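# Lower the dollied crate down the ramp with six arms

## Task

Bring the crate, still on its dolly, down the ramp to the floor under control: it must never roll off freely, never swing sideways across the ramp, and never leave the dolly. At the end it must rest on the floor fully off the ramp.

## Robot and tools

Robots: six identical Kinova Gen3 arms named arm1 to arm6. Each has seven joints, a Robotiq 2F-85 two-finger gripper, and a wrist camera (arm1_cam_wrist ... arm6_cam_wrist). A fixed room camera, cam_high, gives a wide view. The hand reaches roughly 1.0 m from the joint-1 axis.

Frames: one scene frame, origin on the floor, +z up, lengths in m. Foot (base_link) poses, each foot facing along its own +x: arm1 x=-0.723 y=+0.643 z=+1.009 quat_wxyz=(+0.741, +0.008, +0.000, -0.671); arm2 x=+0.027 y=+0.672 z=+0.853 quat_wxyz=(+0.673, +0.000, +0.000, -0.740); arm3 x=+0.815 y=+0.707 z=+0.614 quat_wxyz=(+0.708, +0.003, +0.000, -0.706); arm4 x=+0.826 y=-0.703 z=+0.656 quat_wxyz=(+0.702, -0.007, +0.001, +0.712); arm5 x=+0.014 y=-0.664 z=+0.803 quat_wxyz=(+0.755, -0.001, -0.004, +0.656); arm6 x=-0.647 y=-0.682 z=+1.049 quat_wxyz=(+0.684, +0.003, -0.006, +0.729). So arm1-arm3 sit on the +y side facing -y, arm4-arm6 on the -y side facing +y. The hand point lies between the finger pads (about 2 cm behind the tips when shut or half open, 0.5 cm when wide open); hand z points along the fingers, hand y is the opening direction.

Tool move: optional keys arm1..arm6 and cameras. Each arm key holds {"joints": {...}}, a separate object per arm; arms you omit get nothing new (but may still be driving toward an earlier target). Inside joints, any subset of joint1_rad..joint7_rad and gripper_m. All are absolute targets in that arm's own joint space, not offsets: radians for joints, metres of fingertip gap for gripper_m. Ranges (tolerance for done ±0.01, gripper ±0.003): joint1_rad, joint3_rad, joint5_rad, joint7_rad -69.115 to 69.115; joint2_rad -2.249 to 2.249; joint4_rad -2.579 to 2.579; joint6_rad -2.099 to 2.099; gripper_m 0 to 0.085. Meanings: joint1 swings the arm about its vertical foot axis, positive clockwise from above, 0 points along the foot's +x; joint2 shoulder, 0 upright, positive leans forward; joint3 twists the upper arm; joint4 elbow, 0 straight, positive bends like positive joint2 (joint3 at 0); joint5 twists the forearm; joint6 wrist, 0 straight, positive bends like positive joint4 (joint5 at 0); joint7 rolls the hand, positive counter-clockwise seen from behind. On one arm the moved joints start and finish together, so the hand can sweep a wide arc; speed caps are 1.39 rad/s (joints 1-4) and 1.22 rad/s (5-7). Out-of-range values get the call refused; unknown keys make it invalid. A refusal or stop cancels the later move, wait and finished_scene calls in that reply. cameras: list of camera names or "all"; omitted/null means all, [] none. A move with no arm keys just reports state.

Tool wait: seconds 0 to 10, plus optional cameras; commands nothing new and returns state. Tool zoom_image: camera name and region [x0, y0, x1, y1] in pixels (images are 672x504, origin top-left, region at most 504 by 504) of that camera's latest image. Tool finished_scene: scene = current scene number; ends the scene for good, so only call it once the crate sits on the floor, off the ramp, on its dolly and staying put without help.

Results: per-arm joint_positions, Joint velocities (rad/s, same order, "within noise" if at rest), joint torques (N m, positive toward larger angle, with per-unit offset and noise), Flange force along hand x y z (includes held weight; noisy, "no reading" near singularities), joint_status per commanded key, on_its_own for unrequested behaviour, and a "move" line such as "move: arm1 done; arm2 time_out". A "pictures" line gives image order; images may lag the state slightly. Arms listed under "as last shown" were not commanded; their status reads "not commanded" and other lines repeat earlier values. Status words: off_target (resting short, maybe still pushing), time_out (target dropped, holds in place), not_followed / "joint command not followed" (a collision check withheld the arm; gripper still acts), limit_stop_at_motor_heat (resend the target). A joint pressed against something can say done while short.

Gripping: no force setting; grip firmest by opening wide, then closing with gripper_m well under the part's width. Do not squeeze hard on a part still resting on something.

Hazards: hard contact between two arms, including a gripper closing on another arm's fingers, fails the scene; the anti-collision check may be late and ignores finger-to-finger and opening/closing into another arm. Arms keep pushing on contact. A torque sensor hitting its limit (104.5 N m joints 1-4, 51.3 N m joints 5-7, load included), or a joint drifting over 5 degrees from its plan, freezes that arm 10 s. Holding loads, stretching out, or pushing at unreachable poses heats motors: MOTOR HOT at 60 °C, and at 75 °C an OVER-TEMPERATURE FAULT lets the arm sag for 30-60 s. The scene keeps running while you deliberate, with the last commands held. Avoid drops, releasing moving parts, slams, fast swings of loads, strong pulls or twists on the gripper, and letting the crate roll unchecked or skew on the ramp. Prefer smooth, modest motions.

Each tool is called after "Request:" in YAML: its name, and indented under it one key for each argument.

## Session

Request:
move:

Scene clock: 0.00 s.
Joint torques (N m): no reading
Flange force (N): no reading
Joint velocities: within noise
arm1.joint_positions: joint1_rad=-0.354 joint2_rad=-0.432 joint3_rad=-0.074 joint4_rad=+1.544 joint5_rad=-0.052 joint6_rad=+1.956 joint7_rad=+1.768 gripper_m=+0.085
arm1.joint_status: not commanded
arm1.hand: x=-0.6683 y=+0.5249 z=+1.5047 quat_wxyz=(-0.037, -0.403, -0.914, +0.007) (m; scene frame)
arm2.joint_positions: joint1_rad=+0.089 joint2_rad=-0.456 joint3_rad=-0.049 joint4_rad=+1.507 joint5_rad=+0.013 joint6_rad=+1.981 joint7_rad=+1.787 gripper_m=+0.085
arm2.joint_status: not commanded
arm2.hand: x=-0.0135 y=+0.5556 z=+1.3622 quat_wxyz=(-0.017, -0.680, -0.731, +0.054) (m; scene frame)
arm3.joint_positions: joint1_rad=+0.428 joint2_rad=-0.420 joint3_rad=-0.114 joint4_rad=+1.539 joint5_rad=-0.034 joint6_rad=+1.984 joint7_rad=+1.341 gripper_m=+0.085
arm3.joint_status: not commanded
arm3.hand: x=+0.7695 y=+0.5907 z=+1.1089 quat_wxyz=(-0.006, -0.869, -0.495, +0.016) (m; scene frame)
arm4.joint_positions: joint1_rad=-0.423 joint2_rad=-0.413 joint3_rad=-0.036 joint4_rad=+1.450 joint5_rad=-0.024 joint6_rad=+1.972 joint7_rad=+1.392 gripper_m=+0.085
arm4.joint_status: not commanded
arm4.hand: x=+0.7699 y=-0.5637 z=+1.1754 quat_wxyz=(-0.024, +0.804, -0.591, -0.054) (m; scene frame)
arm5.joint_positions: joint1_rad=+0.195 joint2_rad=-0.443 joint3_rad=-0.118 joint4_rad=+1.573 joint5_rad=-0.027 joint6_rad=+2.023 joint7_rad=+1.548 gripper_m=+0.085
arm5.joint_status: not commanded
arm5.hand: x=+0.0397 y=-0.5707 z=+1.2910 quat_wxyz=(-0.007, +0.618, -0.786, +0.015) (m; scene frame)
arm6.joint_positions: joint1_rad=-0.240 joint2_rad=-0.443 joint3_rad=-0.075 joint4_rad=+1.465 joint5_rad=-0.034 joint6_rad=+1.929 joint7_rad=+1.425 gripper_m=+0.085
arm6.joint_status: not commanded
arm6.hand: x=-0.6955 y=-0.5494 z=+1.5735 quat_wxyz=(-0.054, +0.784, -0.613, -0.084) (m; scene frame)
pictures: arm1_cam_wrist, arm2_cam_wrist, arm3_cam_wrist, arm4_cam_wrist, arm5_cam_wrist, arm6_cam_wrist, cam_high

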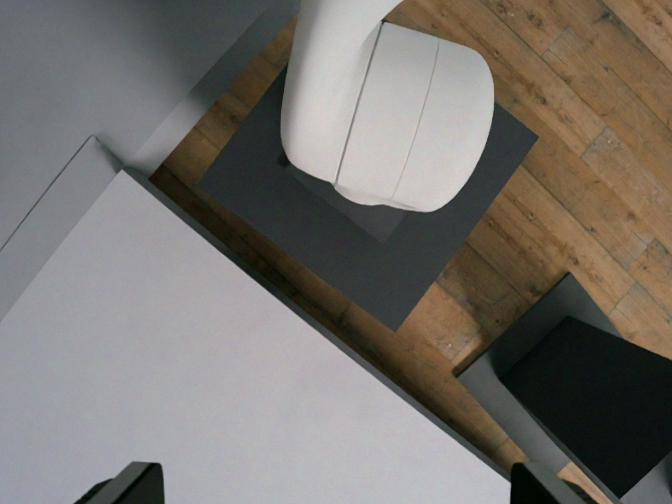

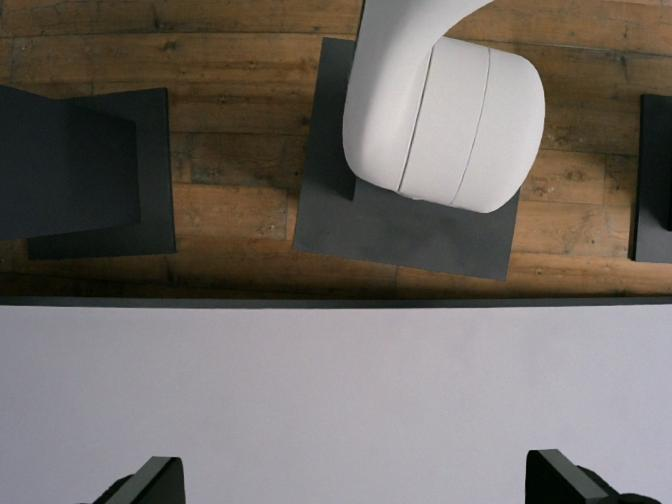

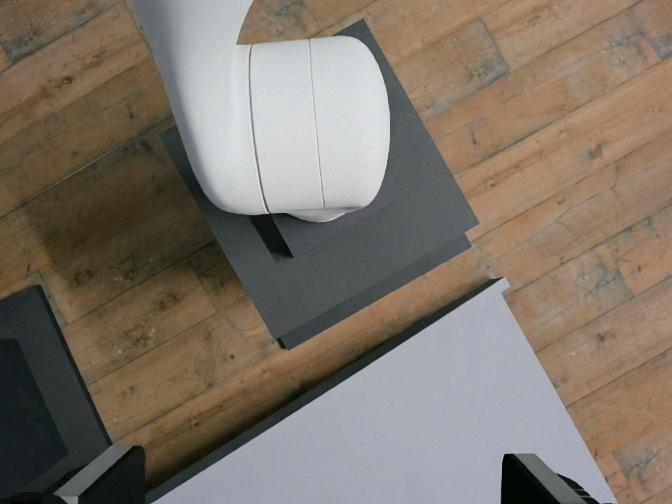

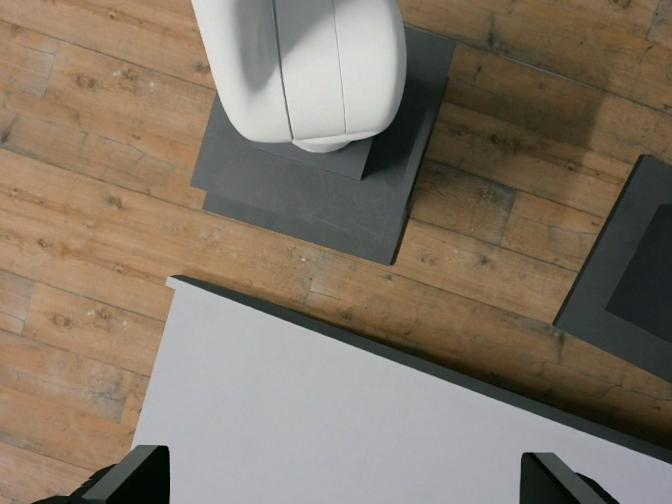

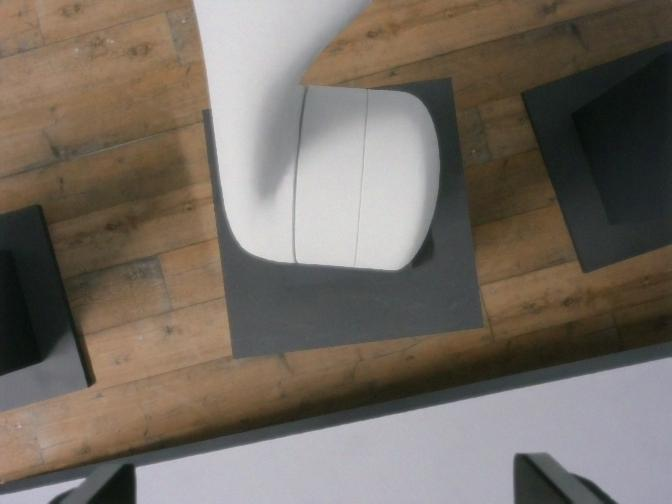

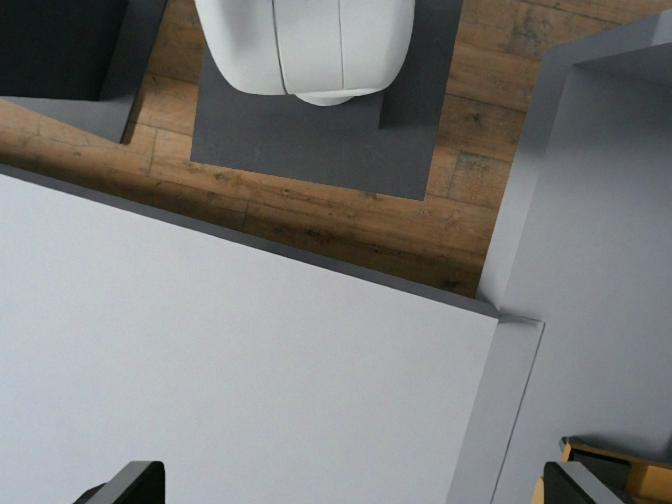

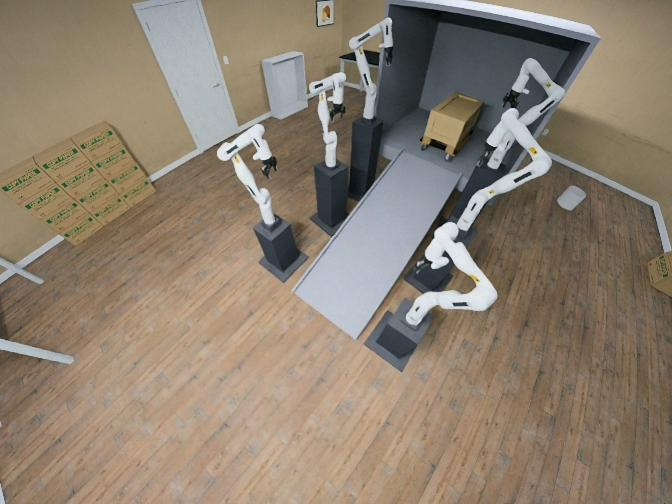

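Request:
zoom_image:
  camera: "cam_high"
  region: [360, 60, 560, 210]

Request:
zoom_image:
  camera: "cam_high"
  region: [260, 120, 500, 380]

Request:
zoom_image:
  camera: "arm6_cam_wrist"
  region: [472, 300, 672, 504]

Scaled by 2.520 from the camera's 672x504 image, which has a finer 960x720 frame.

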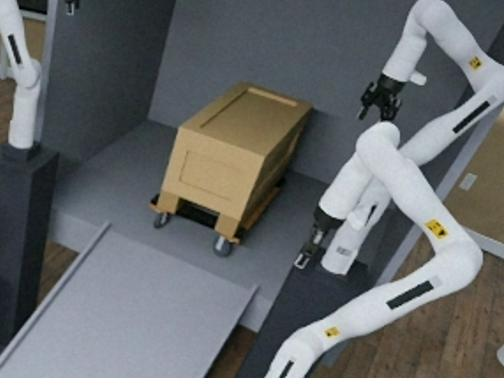

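Scaled by 1.938 from the camera's 672x504 image, which has a finer 960x720 frame.

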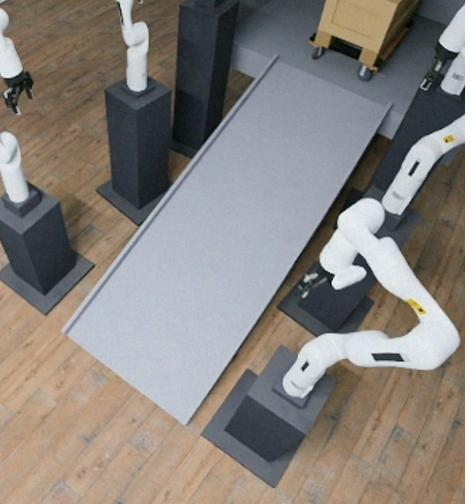

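Scaled by 2.471.

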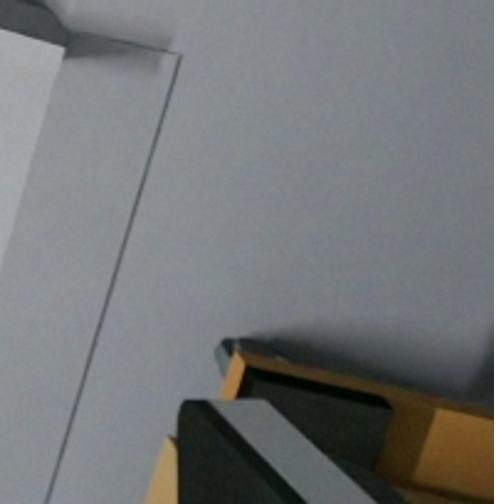

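Request:
move:
  arm6: {"joints":{"joint1_rad":-0.80,"joint6_rad":1.4}}
  arm1: {"joints":{"joint1_rad":0.9,"joint6_rad":1.35}}
  cameras: ["arm1_cam_wrist","arm6_cam_wrist","cam_high"]

Scene clock: 7.77 s.
Joint torques (N m): arm1=[-1.09 -2.4 -0.19 -12.64 -0.04 -1.82 -0.05] | arm2=[0.79 -0.57 0.59 -7.83 0.33 -0.43 0.58] | arm3=[-0.29 -0.38 -1.08 -8.22 0.24 -0.18 0.3] | arm4=[0.39 0.99 1.12 -9.03 -0.24 -0.42 -0.07] | arm5=[0.53 0.47 -1.23 -8.61 0.37 0.22 -0.17] | arm6=[1.18 -0.42 1.65 -8.89 -0.17 -2.13 0.06]
Flange force (N): arm1=[6.5 0.5 6.8] | arm2=[-4.1 2.7 -3.2] | arm3=[-1.0 -2.8 -1.0] | arm4=[4.6 2.5 5.1] | arm5=[0.2 -5.5 2.5] | arm6=[-1.6 4.3 -2.7]
move: arm1 done; arm6 done
Joint velocities: within noise
arm1.joint_positions: joint1_rad=+0.900 joint2_rad=-0.432 joint3_rad=-0.074 joint4_rad=+1.544 joint5_rad=-0.052 joint6_rad=+1.350 joint7_rad=+1.768 gripper_m=+0.085
arm1.joint_status: all done
arm1.hand: x=-0.9313 y=+0.4139 z=+1.5687 quat_wxyz=(-0.113, -0.818, -0.475, +0.305) (m; scene frame)
arm2, arm3, arm4, arm5: as last shown
arm3.hand: x=+0.7696 y=+0.5907 z=+1.1089 quat_wxyz=(-0.006, -0.869, -0.495, +0.016) (m; scene frame)
arm6.joint_positions: joint1_rad=-0.800 joint2_rad=-0.443 joint3_rad=-0.075 joint4_rad=+1.465 joint5_rad=-0.034 joint6_rad=+1.400 joint7_rad=+1.425 gripper_m=+0.085
arm6.joint_status: all done
arm6.hand: x=-0.8817 y=-0.5113 z=+1.6446 quat_wxyz=(-0.090, +0.869, -0.348, -0.342) (m; scene frame)
pictures: arm1_cam_wrist, arm6_cam_wrist, cam_high

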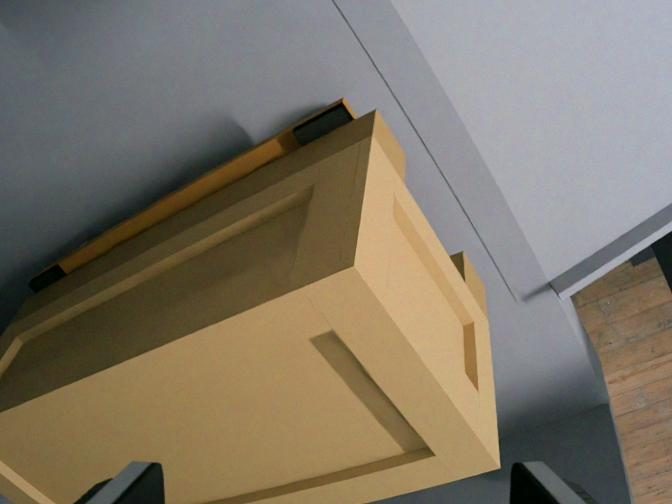

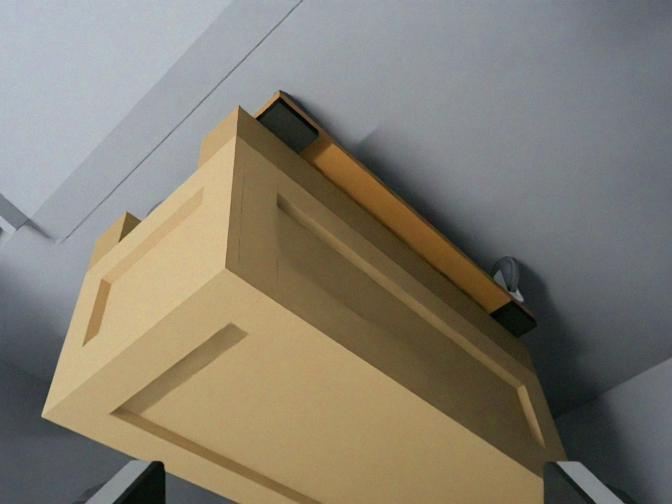

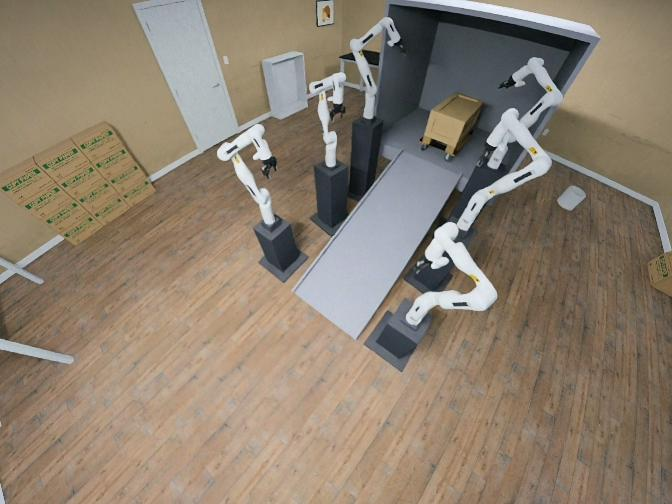

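Request:
zoom_image:
  camera: "arm1_cam_wrist"
  region: [250, 80, 520, 500]

Request:
zoom_image:
  camera: "arm6_cam_wrist"
  region: [20, 80, 400, 480]

Scaled by 1.200.

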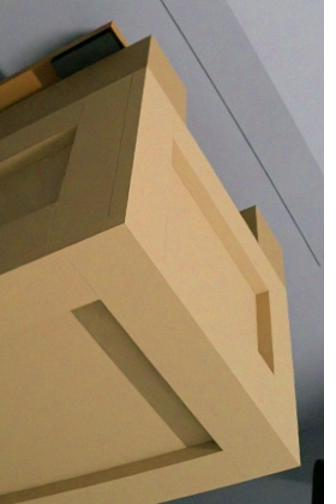

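Scaled by 1.260.

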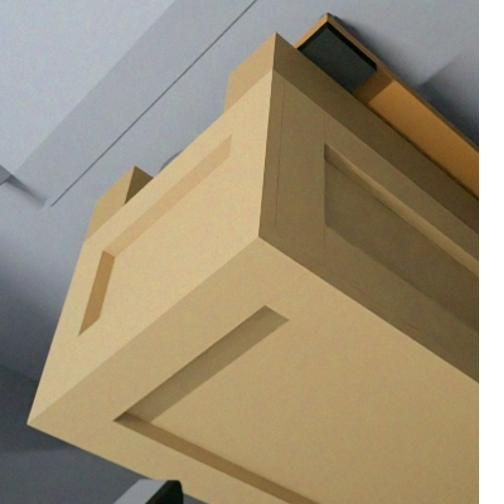

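Request:
move:
  arm6: {"joints":{"joint1_rad":-0.5992,"joint2_rad":0.8651,"joint3_rad":0,"joint4_rad":0.8734,"joint5_rad":-0.1721,"joint6_rad":1.2773,"joint7_rad":2.5183}}
  arm1: {"joints":{"joint1_rad":0.6082,"joint2_rad":0.6387,"joint3_rad":0,"joint4_rad":1.1809,"joint5_rad":0.1942,"joint6_rad":1.2249,"joint7_rad":0.4521}}
  cameras: ["arm1_cam_wrist","arm6_cam_wrist","cam_high"]

Scene clock: 44.93 s.
Joint torques (N m): arm1=[-1.22 -21.49 0.15 -11.75 0.43 -0.28 -0.07] | arm2=[0.81 -0.54 0.59 -7.85 0.32 -0.4 0.62] | arm3=[-0.26 -0.35 -1.09 -8.26 0.21 -0.23 0.31] | arm4=[0.38 1.01 1.08 -9.02 -0.22 -0.4 -0.07] | arm5=[0.51 0.55 -1.17 -8.69 0.4 0.19 -0.09] | arm6=[1.4 -25.18 1.45 -8.58 -0.61 -0.56 0.05]
Flange force (N): arm1=[5.6 -11.5 4.3] | arm2=[-4.1 2.8 -3.0] | arm3=[-0.8 -2.9 -1.0] | arm4=[4.6 2.4 5.1] | arm5=[0.4 -5.0 2.8] | arm6=[-5.4 -4.0 -1.0]
move: arm1 done; arm6 done
Joint velocities: within noise
arm1.joint_positions: joint1_rad=+0.608 joint2_rad=+0.639 joint3_rad=+0.000 joint4_rad=+1.181 joint5_rad=+0.194 joint6_rad=+1.225 joint7_rad=+0.452 gripper_m=+0.085
arm1.joint_status: all done
arm1.hand: x=-1.0830 y=+0.1675 z=+1.2408 quat_wxyz=(+0.006, -0.995, -0.001, +0.099) (m; scene frame)
arm2, arm3, arm4, arm5: as last shown
arm6.joint_positions: joint1_rad=-0.599 joint2_rad=+0.865 joint3_rad=+0.000 joint4_rad=+0.873 joint5_rad=-0.172 joint6_rad=+1.277 joint7_rad=+2.518 gripper_m=+0.085
arm6.joint_status: all done
arm6.hand: x=-1.0811 y=-0.1725 z=+1.2542 quat_wxyz=(-0.006, +0.995, +0.001, -0.103) (m; scene frame)
pictures: arm1_cam_wrist, arm6_cam_wrist, cam_high

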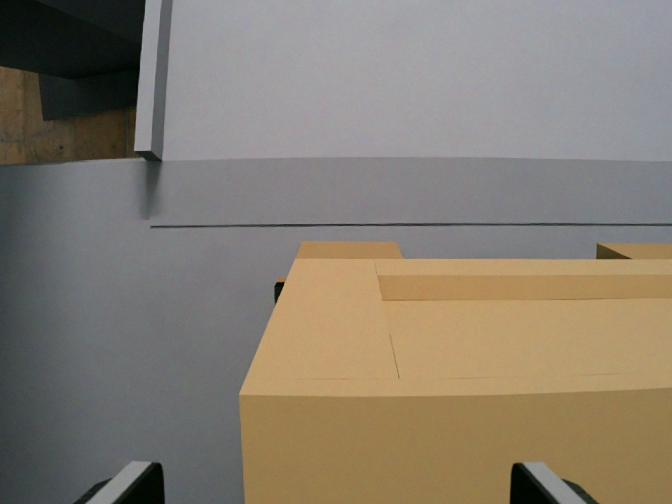

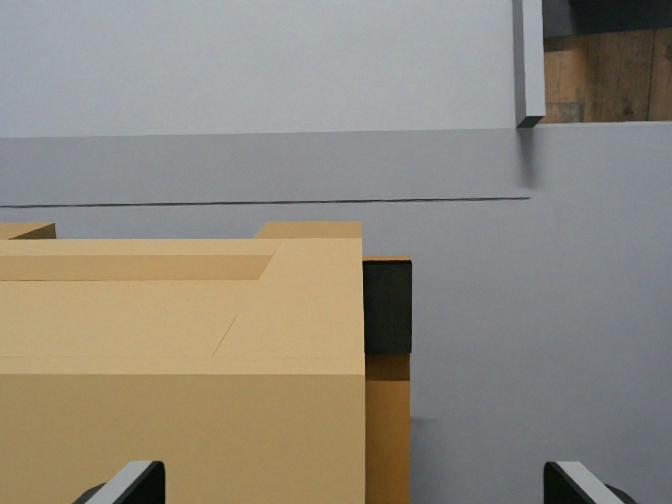

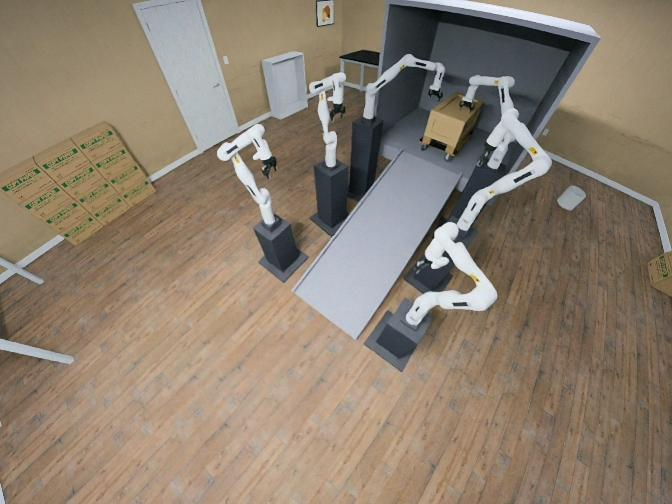

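Request:
move:
  arm6: {"joints":{"joint1_rad":-0.6726,"joint2_rad":1.2038,"joint4_rad":0.3592,"joint5_rad":-0.2629,"joint6_rad":1.3465,"joint7_rad":2.4341}}
  arm1: {"joints":{"joint1_rad":0.7435,"joint2_rad":0.7902,"joint4_rad":1.0633,"joint5_rad":0.3129,"joint6_rad":1.0935,"joint7_rad":0.5271}}
  cameras: ["arm1_cam_wrist","arm6_cam_wrist"]

Scene clock: 55.23 s.
Joint torques (N m): arm1=[-1.16 -23.92 0.5 -11.92 0.69 -0.52 -0.06] | arm2=[0.82 -0.56 0.54 -7.78 0.31 -0.41 0.63] | arm3=[-0.29 -0.34 -1.09 -8.19 0.21 -0.22 0.3] | arm4=[0.39 1.01 1.11 -9.03 -0.24 -0.42 -0.08] | arm5=[0.55 0.6 -1.24 -8.62 0.41 0.22 -0.17] | arm6=[1.47 -29.26 1.23 -9 -0.87 -0.86 0.04]
Flange force (N): arm1=[8.4 -12.0 1.6] | arm2=[-4.1 2.6 -3.3] | arm3=[-0.9 -2.8 -1.2] | arm4=[4.6 2.5 5.1] | arm5=[0.5 -5.5 2.7] | arm6=no reading
move: arm1 done; arm6 done
Joint velocities: within noise
arm1.joint_positions: joint1_rad=+0.743 joint2_rad=+0.790 joint3_rad=+0.000 joint4_rad=+1.063 joint5_rad=+0.313 joint6_rad=+1.093 joint7_rad=+0.527 gripper_m=+0.085
arm1.joint_status: all done
arm1.hand: x=-1.2126 y=+0.1755 z=+1.1994 quat_wxyz=(+0.006, -0.986, -0.001, +0.168) (m; scene frame)
arm2, arm3, arm4, arm5: as last shown
arm3.joint_positions: joint1_rad=+0.428 joint2_rad=-0.420 joint3_rad=-0.114 joint4_rad=+1.539 joint5_rad=-0.034 joint6_rad=+1.985 joint7_rad=+1.341 gripper_m=+0.085
arm6.joint_positions: joint1_rad=-0.673 joint2_rad=+1.204 joint3_rad=+0.000 joint4_rad=+0.359 joint5_rad=-0.263 joint6_rad=+1.347 joint7_rad=+2.434 gripper_m=+0.085
arm6.joint_status: all done
arm6.hand: x=-1.2109 y=-0.1432 z=+1.1990 quat_wxyz=(-0.006, +0.985, +0.001, -0.172) (m; scene frame)
pictures: arm1_cam_wrist, arm6_cam_wrist

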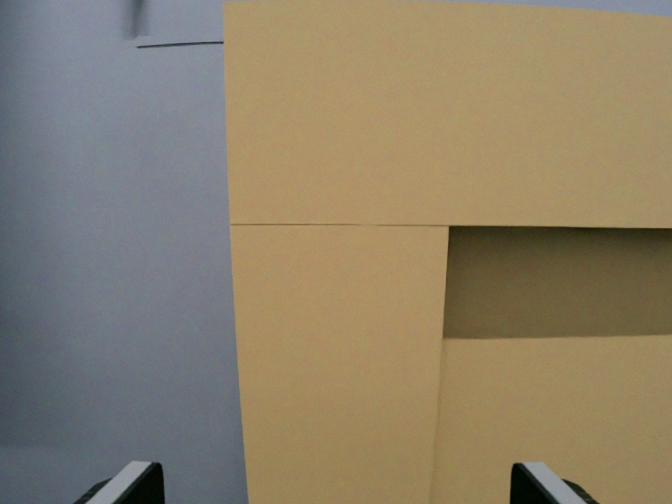

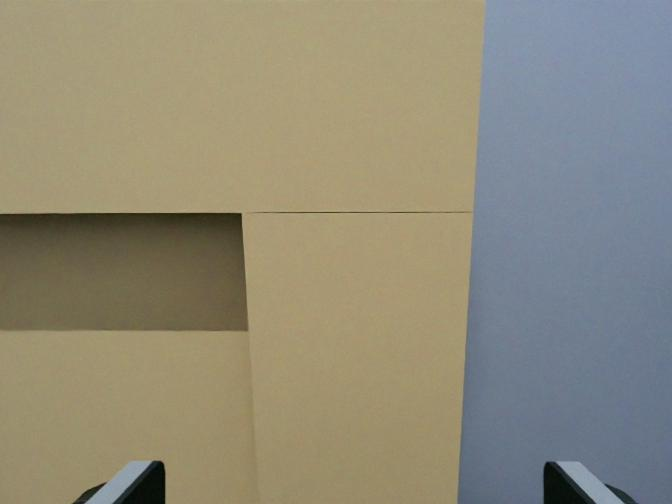

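Request:
zoom_image:
  camera: "arm1_cam_wrist"
  region: [380, 200, 540, 504]

Request:
zoom_image:
  camera: "arm6_cam_wrist"
  region: [200, 200, 360, 504]

Scaled by 1.658.

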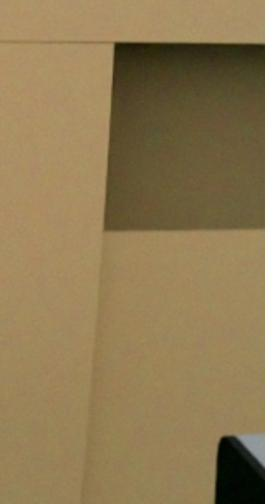

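Scaled by 1.658.

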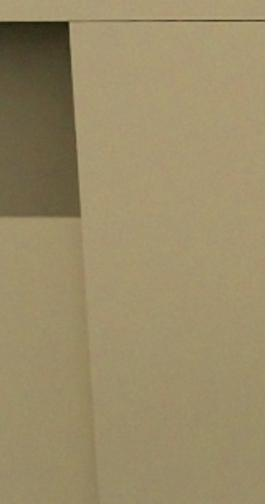

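Request:
move:
  arm6: {"joints":{"joint1_rad":-0.5480,"joint2_rad":1.2004,"joint4_rad":0.2995,"joint5_rad":-0.2430,"joint6_rad":1.4709,"joint7_rad":0.9627}}
  arm1: {"joints":{"joint1_rad":0.5868,"joint2_rad":0.7944,"joint4_rad":0.9713,"joint5_rad":0.2761,"joint6_rad":1.2454,"joint7_rad":1.9869}}
  cameras: ["arm1_cam_wrist","arm6_cam_wrist","cam_high"]

Scene clock: 68.23 s.
Joint torques (N m): arm1=[-1.12 -23.97 0.5 -11.94 0.76 -0.37 -0.03] | arm2=[0.74 -0.55 0.56 -7.8 0.33 -0.41 0.62] | arm3=[-0.32 -0.35 -1.1 -8.26 0.22 -0.19 0.29] | arm4=[0.41 1.02 1.09 -9.05 -0.24 -0.41 -0.07] | arm5=[0.6 0.62 -1.27 -8.65 0.38 0.25 -0.12] | arm6=[1.39 -29 1.17 -8.79 -0.92 -0.67 0.04]
Flange force (N): arm1=[13.9 7.4 3.3] | arm2=[-4.1 2.7 -3.2] | arm3=[-0.9 -2.9 -0.9] | arm4=[4.6 2.4 5.2] | arm5=[0.5 -5.5 2.9] | arm6=no reading
move: arm1 done; arm6 done
Joint velocities: within noise
arm1.joint_positions: joint1_rad=+0.587 joint2_rad=+0.794 joint3_rad=+0.000 joint4_rad=+0.971 joint5_rad=+0.276 joint6_rad=+1.245 joint7_rad=+1.987 gripper_m=+0.085
arm1.joint_status: all done
arm1.hand: x=-1.1237 y=+0.1147 z=+1.2201 quat_wxyz=(+0.105, -0.699, -0.701, +0.097) (m; scene frame)
arm2, arm3, arm4, arm5: as last shown
arm6.joint_positions: joint1_rad=-0.548 joint2_rad=+1.200 joint3_rad=+0.000 joint4_rad=+0.300 joint5_rad=-0.243 joint6_rad=+1.471 joint7_rad=+0.963 gripper_m=+0.085
arm6.joint_status: all done
arm6.hand: x=-1.1240 y=-0.0920 z=+1.2159 quat_wxyz=(+0.099, +0.700, -0.699, -0.107) (m; scene frame)
pictures: arm1_cam_wrist, arm6_cam_wrist, cam_high

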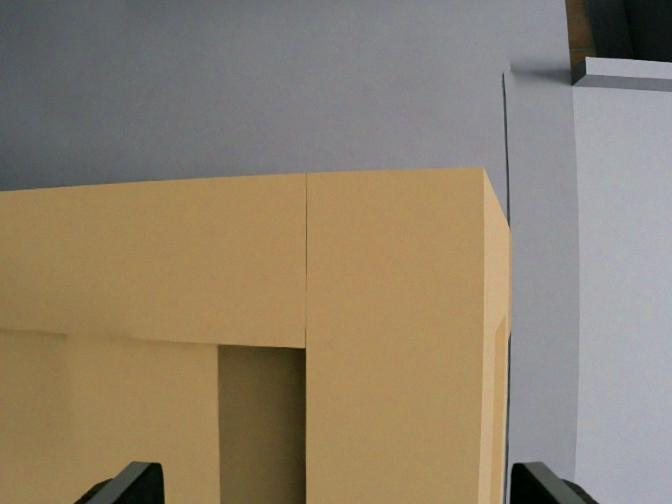

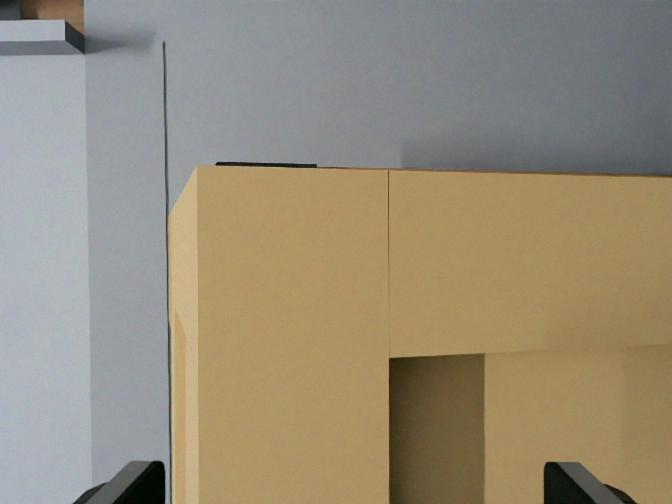

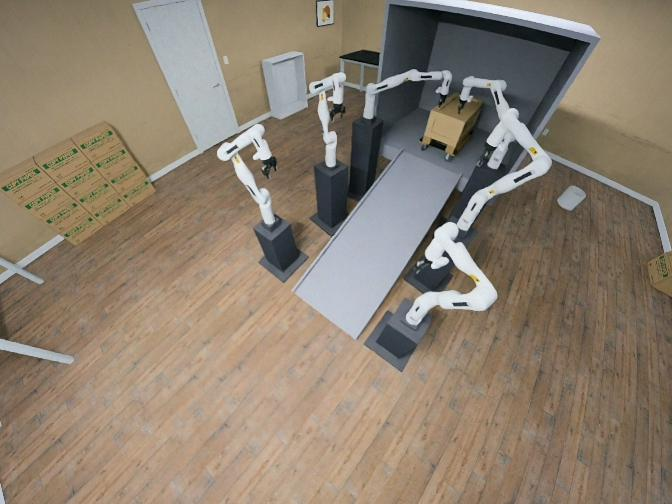

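Request:
move:
  arm6: {"joints":{"joint1_rad":-0.5412,"joint2_rad":1.2167,"joint4_rad":0.4537,"joint5_rad":-0.2519,"joint6_rad":1.3073,"joint7_rad":1.0120}}
  arm1: {"joints":{"joint1_rad":0.5854,"joint2_rad":0.8423,"joint4_rad":1.0895,"joint5_rad":0.2964,"joint6_rad":1.0864,"joint7_rad":1.9346}}
  cameras: ["arm1_cam_wrist","arm6_cam_wrist"]

Scene clock: 74.37 s.
Joint torques (N m): arm1=[-1.2 -24.16 0.51 -11.47 0.69 -0.31 -0.04] | arm2=[0.85 -0.46 0.58 -7.85 0.3 -0.41 0.63] | arm3=[-0.3 -0.33 -1.11 -8.22 0.21 -0.22 0.31] | arm4=[0.38 0.99 1.08 -9.03 -0.22 -0.41 -0.1] | arm5=[0.5 0.59 -1.2 -8.56 0.32 0.17 -0.15] | arm6=[1.41 -29.12 1.17 -8.77 -0.91 -0.63 0.02]
Flange force (N): arm1=[13.0 6.2 1.6] | arm2=[-3.9 2.8 -2.9] | arm3=[-0.9 -2.9 -1.1] | arm4=[4.5 2.3 5.1] | arm5=[0.5 -5.4 2.3] | arm6=no reading
move: arm1 done; arm6 done
Joint velocities: within noise
arm1.joint_positions: joint1_rad=+0.585 joint2_rad=+0.842 joint3_rad=+0.000 joint4_rad=+1.089 joint5_rad=+0.296 joint6_rad=+1.086 joint7_rad=+1.935 gripper_m=+0.085
arm1.joint_status: all done
arm1.hand: x=-1.1220 y=+0.1154 z=+1.1553 quat_wxyz=(+0.105, -0.699, -0.701, +0.097) (m; scene frame)
arm2, arm3, arm4, arm5: as last shown
arm6.joint_positions: joint1_rad=-0.541 joint2_rad=+1.217 joint3_rad=+0.000 joint4_rad=+0.454 joint5_rad=-0.252 joint6_rad=+1.307 joint7_rad=+1.012 gripper_m=+0.085
arm6.joint_status: all done
arm6.hand: x=-1.1207 y=-0.0873 z=+1.1561 quat_wxyz=(+0.099, +0.700, -0.699, -0.108) (m; scene frame)
pictures: arm1_cam_wrist, arm6_cam_wrist

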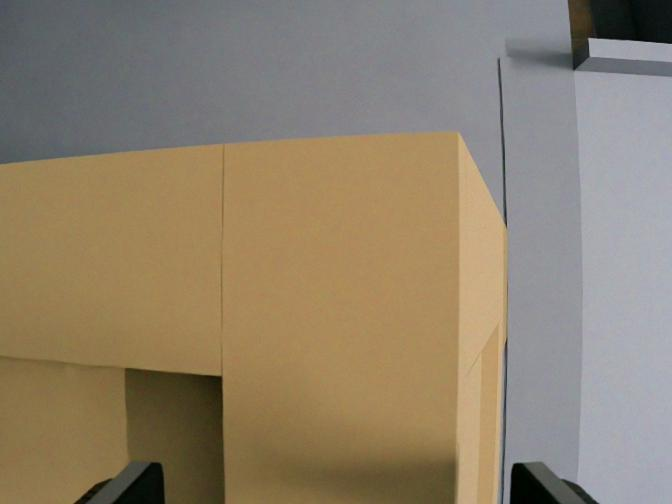

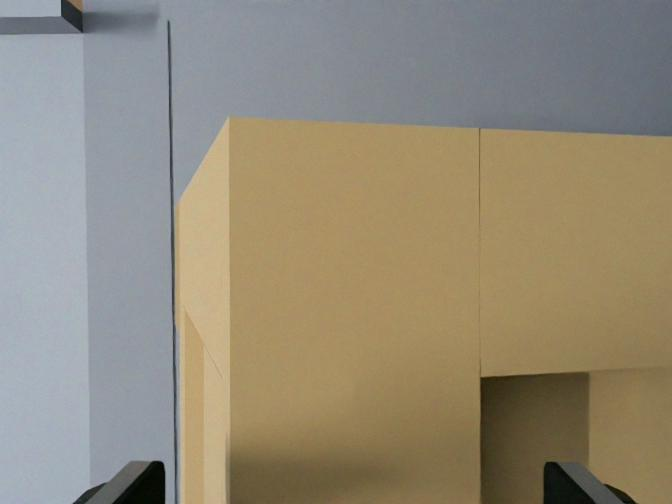

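Request:
move:
  arm6: {"joints":{"joint1_rad":-0.5552,"joint2_rad":1.2681,"joint4_rad":0.4424,"joint5_rad":-0.2525,"joint6_rad":1.2651,"joint7_rad":1.0083}}
  arm1: {"joints":{"joint1_rad":0.5999,"joint2_rad":0.8892,"joint4_rad":1.1015,"joint5_rad":0.3046,"joint6_rad":1.0262,"joint7_rad":1.9293}}
  cameras: ["arm1_cam_wrist","arm6_cam_wrist"]

Scene clock: 79.87 s.
Joint torques (N m): arm1=[-1.24 -24.61 0.52 -11.31 0.68 -0.29 -0.02] | arm2=[0.71 -0.5 0.52 -7.86 0.29 -0.43 0.58] | arm3=[-0.3 -0.35 -1.08 -8.26 0.24 -0.23 0.31] | arm4=[0.36 1 1.07 -9.05 -0.22 -0.43 -0.09] | arm5=[0.55 0.6 -1.18 -8.54 0.41 0.27 -0.07] | arm6=[1.49 -29.43 1.2 -8.74 -0.91 -0.62 0.03]
Flange force (N): arm1=[13.1 6.2 0.9] | arm2=[-3.9 2.5 -3.0] | arm3=[-0.8 -2.8 -1.0] | arm4=[4.6 2.4 5.2] | arm5=[0.3 -5.0 2.5] | arm6=no reading
move: arm1 done; arm6 done
Joint velocities: within noise
arm1.joint_positions: joint1_rad=+0.600 joint2_rad=+0.889 joint3_rad=+0.000 joint4_rad=+1.102 joint5_rad=+0.305 joint6_rad=+1.026 joint7_rad=+1.929 gripper_m=+0.085
arm1.joint_status: all done
arm1.hand: x=-1.1320 y=+0.1153 z=+1.1230 quat_wxyz=(+0.105, -0.699, -0.701, +0.097) (m; scene frame)
arm2, arm3, arm4, arm5: as last shown
arm6.joint_positions: joint1_rad=-0.555 joint2_rad=+1.268 joint3_rad=+0.000 joint4_rad=+0.442 joint5_rad=-0.253 joint6_rad=+1.265 joint7_rad=+1.008 gripper_m=+0.085
arm6.joint_status: all done
arm6.hand: x=-1.1320 y=-0.0878 z=+1.1230 quat_wxyz=(+0.099, +0.700, -0.699, -0.107) (m; scene frame)
pictures: arm1_cam_wrist, arm6_cam_wrist

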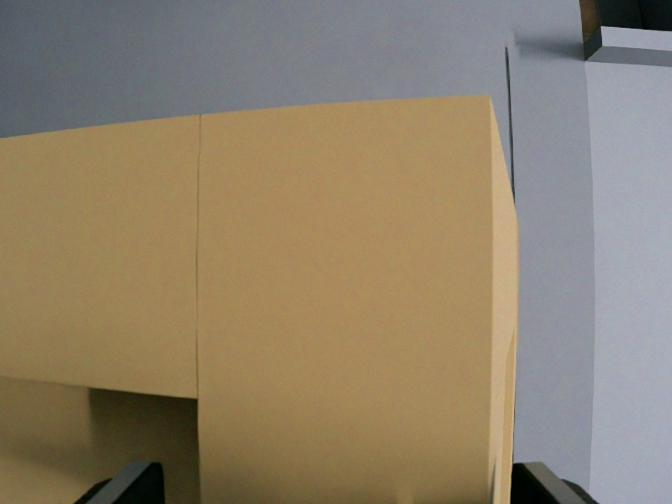

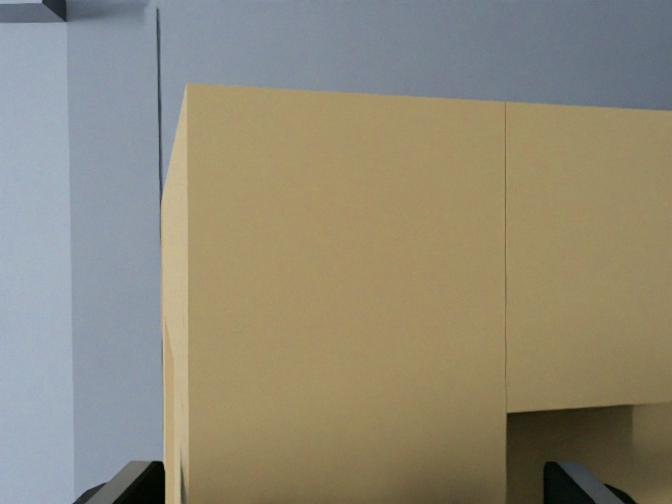

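Request:
move:
  arm6: {"joints":{"gripper_m":0.074}}
  arm1: {"joints":{"gripper_m":0.074}}
  cameras: ["arm1_cam_wrist","arm6_cam_wrist"]

Request:
move:
  arm6: {"joints":{"joint1_rad":-0.4934,"joint2_rad":1.1516,"joint4_rad":0.7087,"joint5_rad":-0.2772,"joint6_rad":1.1362,"joint7_rad":1.1128}}
  arm1: {"joints":{"joint1_rad":0.5227,"joint2_rad":0.8307,"joint4_rad":1.2259,"joint5_rad":0.3255,"joint6_rad":0.9850,"joint7_rad":1.8271}}
  cameras: ["arm1_cam_wrist","arm6_cam_wrist","cam_high"]

Scene clock: 85.17 s.
Joint torques (N m): arm1=[-1.19 -24.57 0.57 -11.24 0.66 -0.3 -0.04] | arm2=[0.76 -0.53 0.59 -7.76 0.32 -0.45 0.56] | arm3=[-0.3 -0.33 -1.11 -8.23 0.2 -0.24 0.32] | arm4=[0.4 1.01 1.07 -9.07 -0.21 -0.4 -0.08] | arm5=[0.54 0.6 -1.16 -8.63 0.38 0.18 -0.14] | arm6=[-0.36 -29.48 0.1 -9.2 -1.7 -1.16 0.03]
Flange force (N): arm1=[12.8 6.0 0.8] | arm2=[-4.1 2.7 -3.5] | arm3=[-0.8 -2.9 -1.1] | arm4=[4.6 2.3 5.3] | arm5=[0.5 -5.1 2.6] | arm6=no reading
move: arm1 done; arm6 done
Joint velocities: within noise
arm1.joint_positions: joint1_rad=+0.600 joint2_rad=+0.889 joint3_rad=+0.000 joint4_rad=+1.102 joint5_rad=+0.305 joint6_rad=+1.026 joint7_rad=+1.929 gripper_m=+0.074
arm1.joint_status: all done
arm1.hand: x=-1.1320 y=+0.1153 z=+1.1230 quat_wxyz=(+0.105, -0.699, -0.701, +0.097) (m; scene frame)
arm2, arm3, arm4, arm5: as last shown
arm6.joint_positions: joint1_rad=-0.555 joint2_rad=+1.268 joint3_rad=+0.000 joint4_rad=+0.442 joint5_rad=-0.252 joint6_rad=+1.265 joint7_rad=+1.008 gripper_m=+0.074
arm6.joint_status: all done
arm6.hand: x=-1.1320 y=-0.0878 z=+1.1230 quat_wxyz=(+0.099, +0.700, -0.699, -0.107) (m; scene frame)
pictures: arm1_cam_wrist, arm6_cam_wrist

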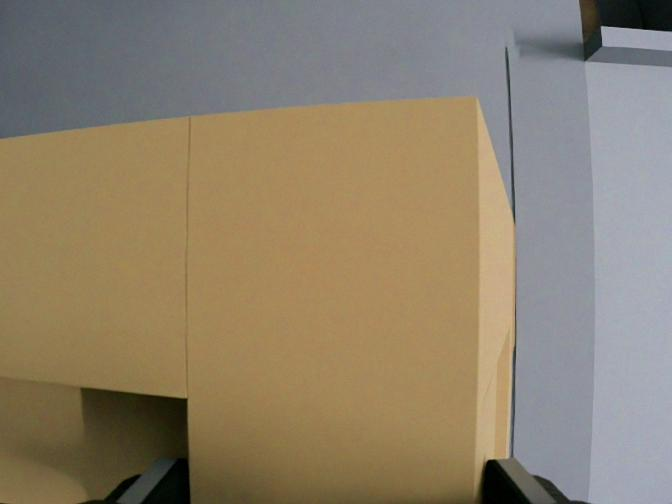

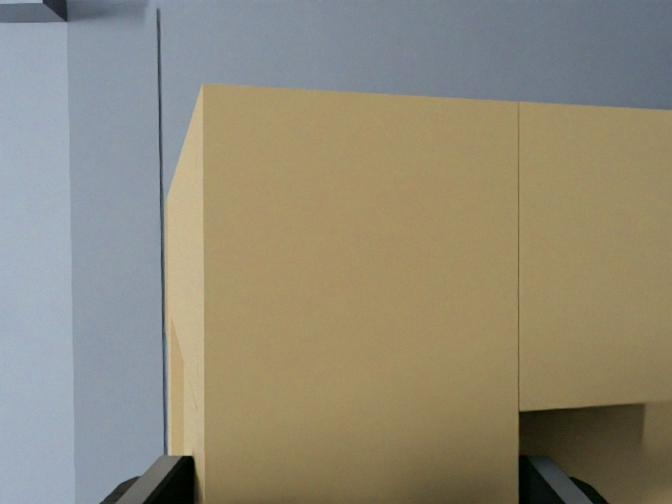

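Scene clock: 86.50 s.
Joint torques (N m): arm1=[6.32 -26.41 7.89 -17.7 4.97 -3.96 -0.27] | arm2=[0.81 -0.54 0.58 -7.83 0.37 -0.41 0.6] | arm3=[-0.3 -0.36 -1.06 -8.24 0.2 -0.24 0.31] | arm4=[0.38 1.01 1.11 -9.07 -0.25 -0.42 -0.05] | arm5=[0.55 0.58 -1.22 -8.59 0.36 0.28 -0.09] | arm6=[15.56 -16.34 11.94 -1.28 5.62 1.01 -0.08]
Flange force (N): arm1=[19.2 22.5 -3.8] | arm2=[-4.1 2.8 -3.1] | arm3=[-0.9 -2.7 -1.1] | arm4=[4.7 2.5 5.2] | arm5=[0.3 -5.2 2.7] | arm6=[0.4 27.5 -7.3]
move: arm1 done; arm6 done
Joint velocities: within noise
arm1.joint_positions: joint1_rad=+0.523 joint2_rad=+0.831 joint3_rad=+0.000 joint4_rad=+1.226 joint5_rad=+0.326 joint6_rad=+0.985 joint7_rad=+1.827 gripper_m=+0.074
arm1.joint_status: all done
arm1.hand: x=-1.0805 y=+0.1155 z=+1.1236 quat_wxyz=(+0.105, -0.699, -0.701, +0.097) (m; scene frame)
arm2.joint_positions: joint1_rad=+0.089 joint2_rad=-0.456 joint3_rad=-0.049 joint4_rad=+1.507 joint5_rad=+0.013 joint6_rad=+1.981 joint7_rad=+1.787 gripper_m=+0.085
arm2.joint_status: not commanded
arm2.hand: x=-0.0135 y=+0.5556 z=+1.3622 quat_wxyz=(-0.017, -0.680, -0.731, +0.054) (m; scene frame)
arm3.joint_positions: joint1_rad=+0.428 joint2_rad=-0.420 joint3_rad=-0.114 joint4_rad=+1.539 joint5_rad=-0.034 joint6_rad=+1.985 joint7_rad=+1.341 gripper_m=+0.085
arm3.joint_status: not commanded
arm3.hand: x=+0.7696 y=+0.5907 z=+1.1089 quat_wxyz=(-0.006, -0.869, -0.495, +0.016) (m; scene frame)
arm4.joint_positions: joint1_rad=-0.423 joint2_rad=-0.413 joint3_rad=-0.036 joint4_rad=+1.450 joint5_rad=-0.024 joint6_rad=+1.972 joint7_rad=+1.392 gripper_m=+0.085
arm4.joint_status: not commanded
arm4.hand: x=+0.7699 y=-0.5637 z=+1.1754 quat_wxyz=(-0.024, +0.804, -0.591, -0.054) (m; scene frame)
arm5.joint_positions: joint1_rad=+0.195 joint2_rad=-0.443 joint3_rad=-0.118 joint4_rad=+1.573 joint5_rad=-0.027 joint6_rad=+2.023 joint7_rad=+1.548 gripper_m=+0.085
arm5.joint_status: not commanded
arm5.hand: x=+0.0397 y=-0.5707 z=+1.2910 quat_wxyz=(-0.007, +0.618, -0.786, +0.015) (m; scene frame)
arm6.joint_positions: joint1_rad=-0.493 joint2_rad=+1.151 joint3_rad=+0.000 joint4_rad=+0.709 joint5_rad=-0.277 joint6_rad=+1.136 joint7_rad=+1.113 gripper_m=+0.074
arm6.joint_status: all done
arm6.hand: x=-1.0798 y=-0.0877 z=+1.1231 quat_wxyz=(+0.099, +0.700, -0.699, -0.107) (m; scene frame)
pictures: arm1_cam_wrist, arm6_cam_wrist, cam_high

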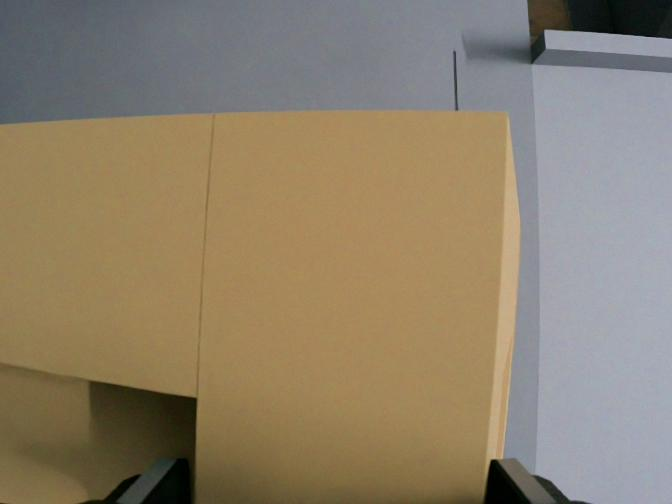

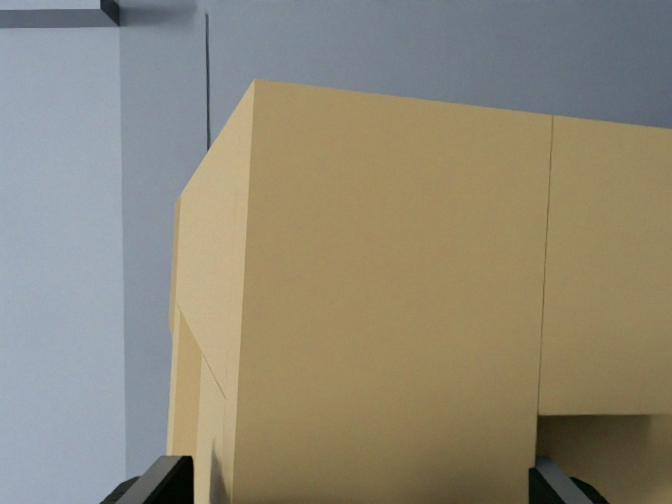

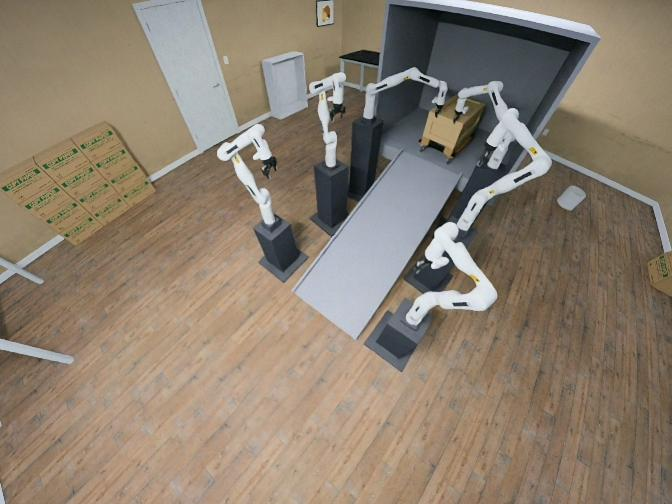

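Request:
move:
  arm6: {"joints":{"joint1_rad":-0.4211,"joint2_rad":1.0703,"joint4_rad":0.8936,"joint5_rad":-0.3018,"joint6_rad":1.0561,"joint7_rad":1.2195}}
  arm1: {"joints":{"joint1_rad":0.4424,"joint2_rad":0.7859,"joint4_rad":1.3204,"joint5_rad":0.3425,"joint6_rad":0.9610,"joint7_rad":1.7272}}
  cameras: ["arm1_cam_wrist","arm6_cam_wrist","cam_high"]

Request:
zoom_image:
  camera: "cam_high"
  region: [360, 60, 560, 210]

Scene clock: 90.83 s.
Joint torques (N m): arm1=[5.16 -23.98 6.62 -15.4 4.16 -2.54 -0.24] | arm2=[0.81 -0.52 0.57 -7.84 0.34 -0.46 0.59] | arm3=[-0.31 -0.33 -1.13 -8.19 0.24 -0.2 0.29] | arm4=[0.4 1.04 1.06 -9.07 -0.23 -0.4 -0.08] | arm5=[0.51 0.57 -1.15 -8.55 0.35 0.24 -0.15] | arm6=[8.21 -19.9 7.14 -3.66 2.51 0.26 -0.04]
Flange force (N): arm1=[17.7 17.5 -3.5] | arm2=[-3.9 2.7 -3.2] | arm3=[-0.9 -3.0 -1.1] | arm4=[4.7 2.3 5.3] | arm5=[0.3 -5.2 2.4] | arm6=[-3.2 16.5 -5.2]
move: arm1 done; arm6 done
Joint velocities: arm1=[within noise] | arm2=[within noise] | arm3=[within noise] | arm4=[within noise] | arm5=[within noise] | arm6=[0.002 0.005 0 0.001 0 0 0]
arm1.joint_positions: joint1_rad=+0.443 joint2_rad=+0.786 joint3_rad=+0.000 joint4_rad=+1.320 joint5_rad=+0.343 joint6_rad=+0.961 joint7_rad=+1.727 gripper_m=+0.074
arm1.joint_status: all done
arm1.hand: x=-1.0304 y=+0.1153 z=+1.1242 quat_wxyz=(+0.105, -0.699, -0.701, +0.097) (m; scene frame)
arm2, arm3, arm4, arm5: as last shown
arm6.joint_positions: joint1_rad=-0.421 joint2_rad=+1.070 joint3_rad=+0.000 joint4_rad=+0.894 joint5_rad=-0.301 joint6_rad=+1.056 joint7_rad=+1.219 gripper_m=+0.074
arm6.joint_status: all done
arm6.hand: x=-1.0235 y=-0.0875 z=+1.1231 quat_wxyz=(+0.099, +0.700, -0.699, -0.107) (m; scene frame)
pictures: arm1_cam_wrist, arm6_cam_wrist, cam_high

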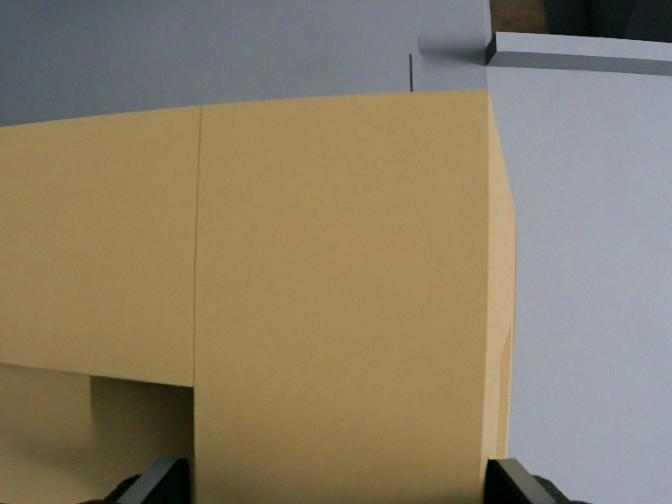

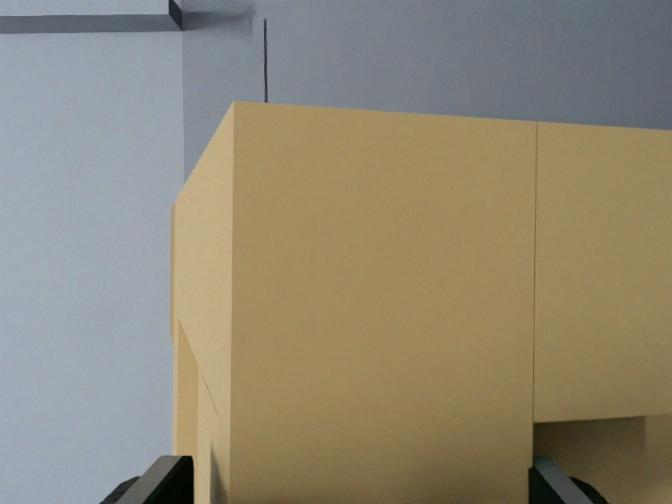

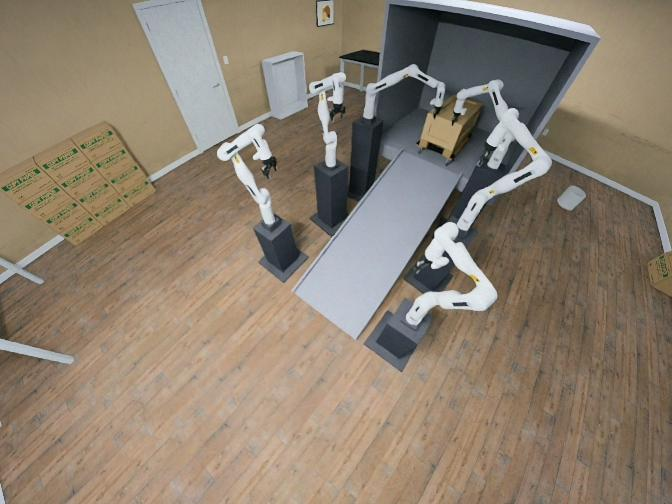

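Scaled by 2.520 from the camera's 672x504 image, which has a finer 960x720 frame.

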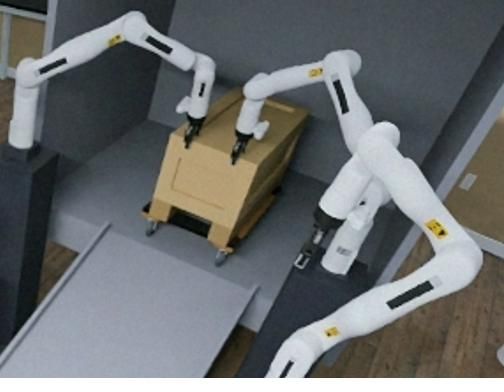

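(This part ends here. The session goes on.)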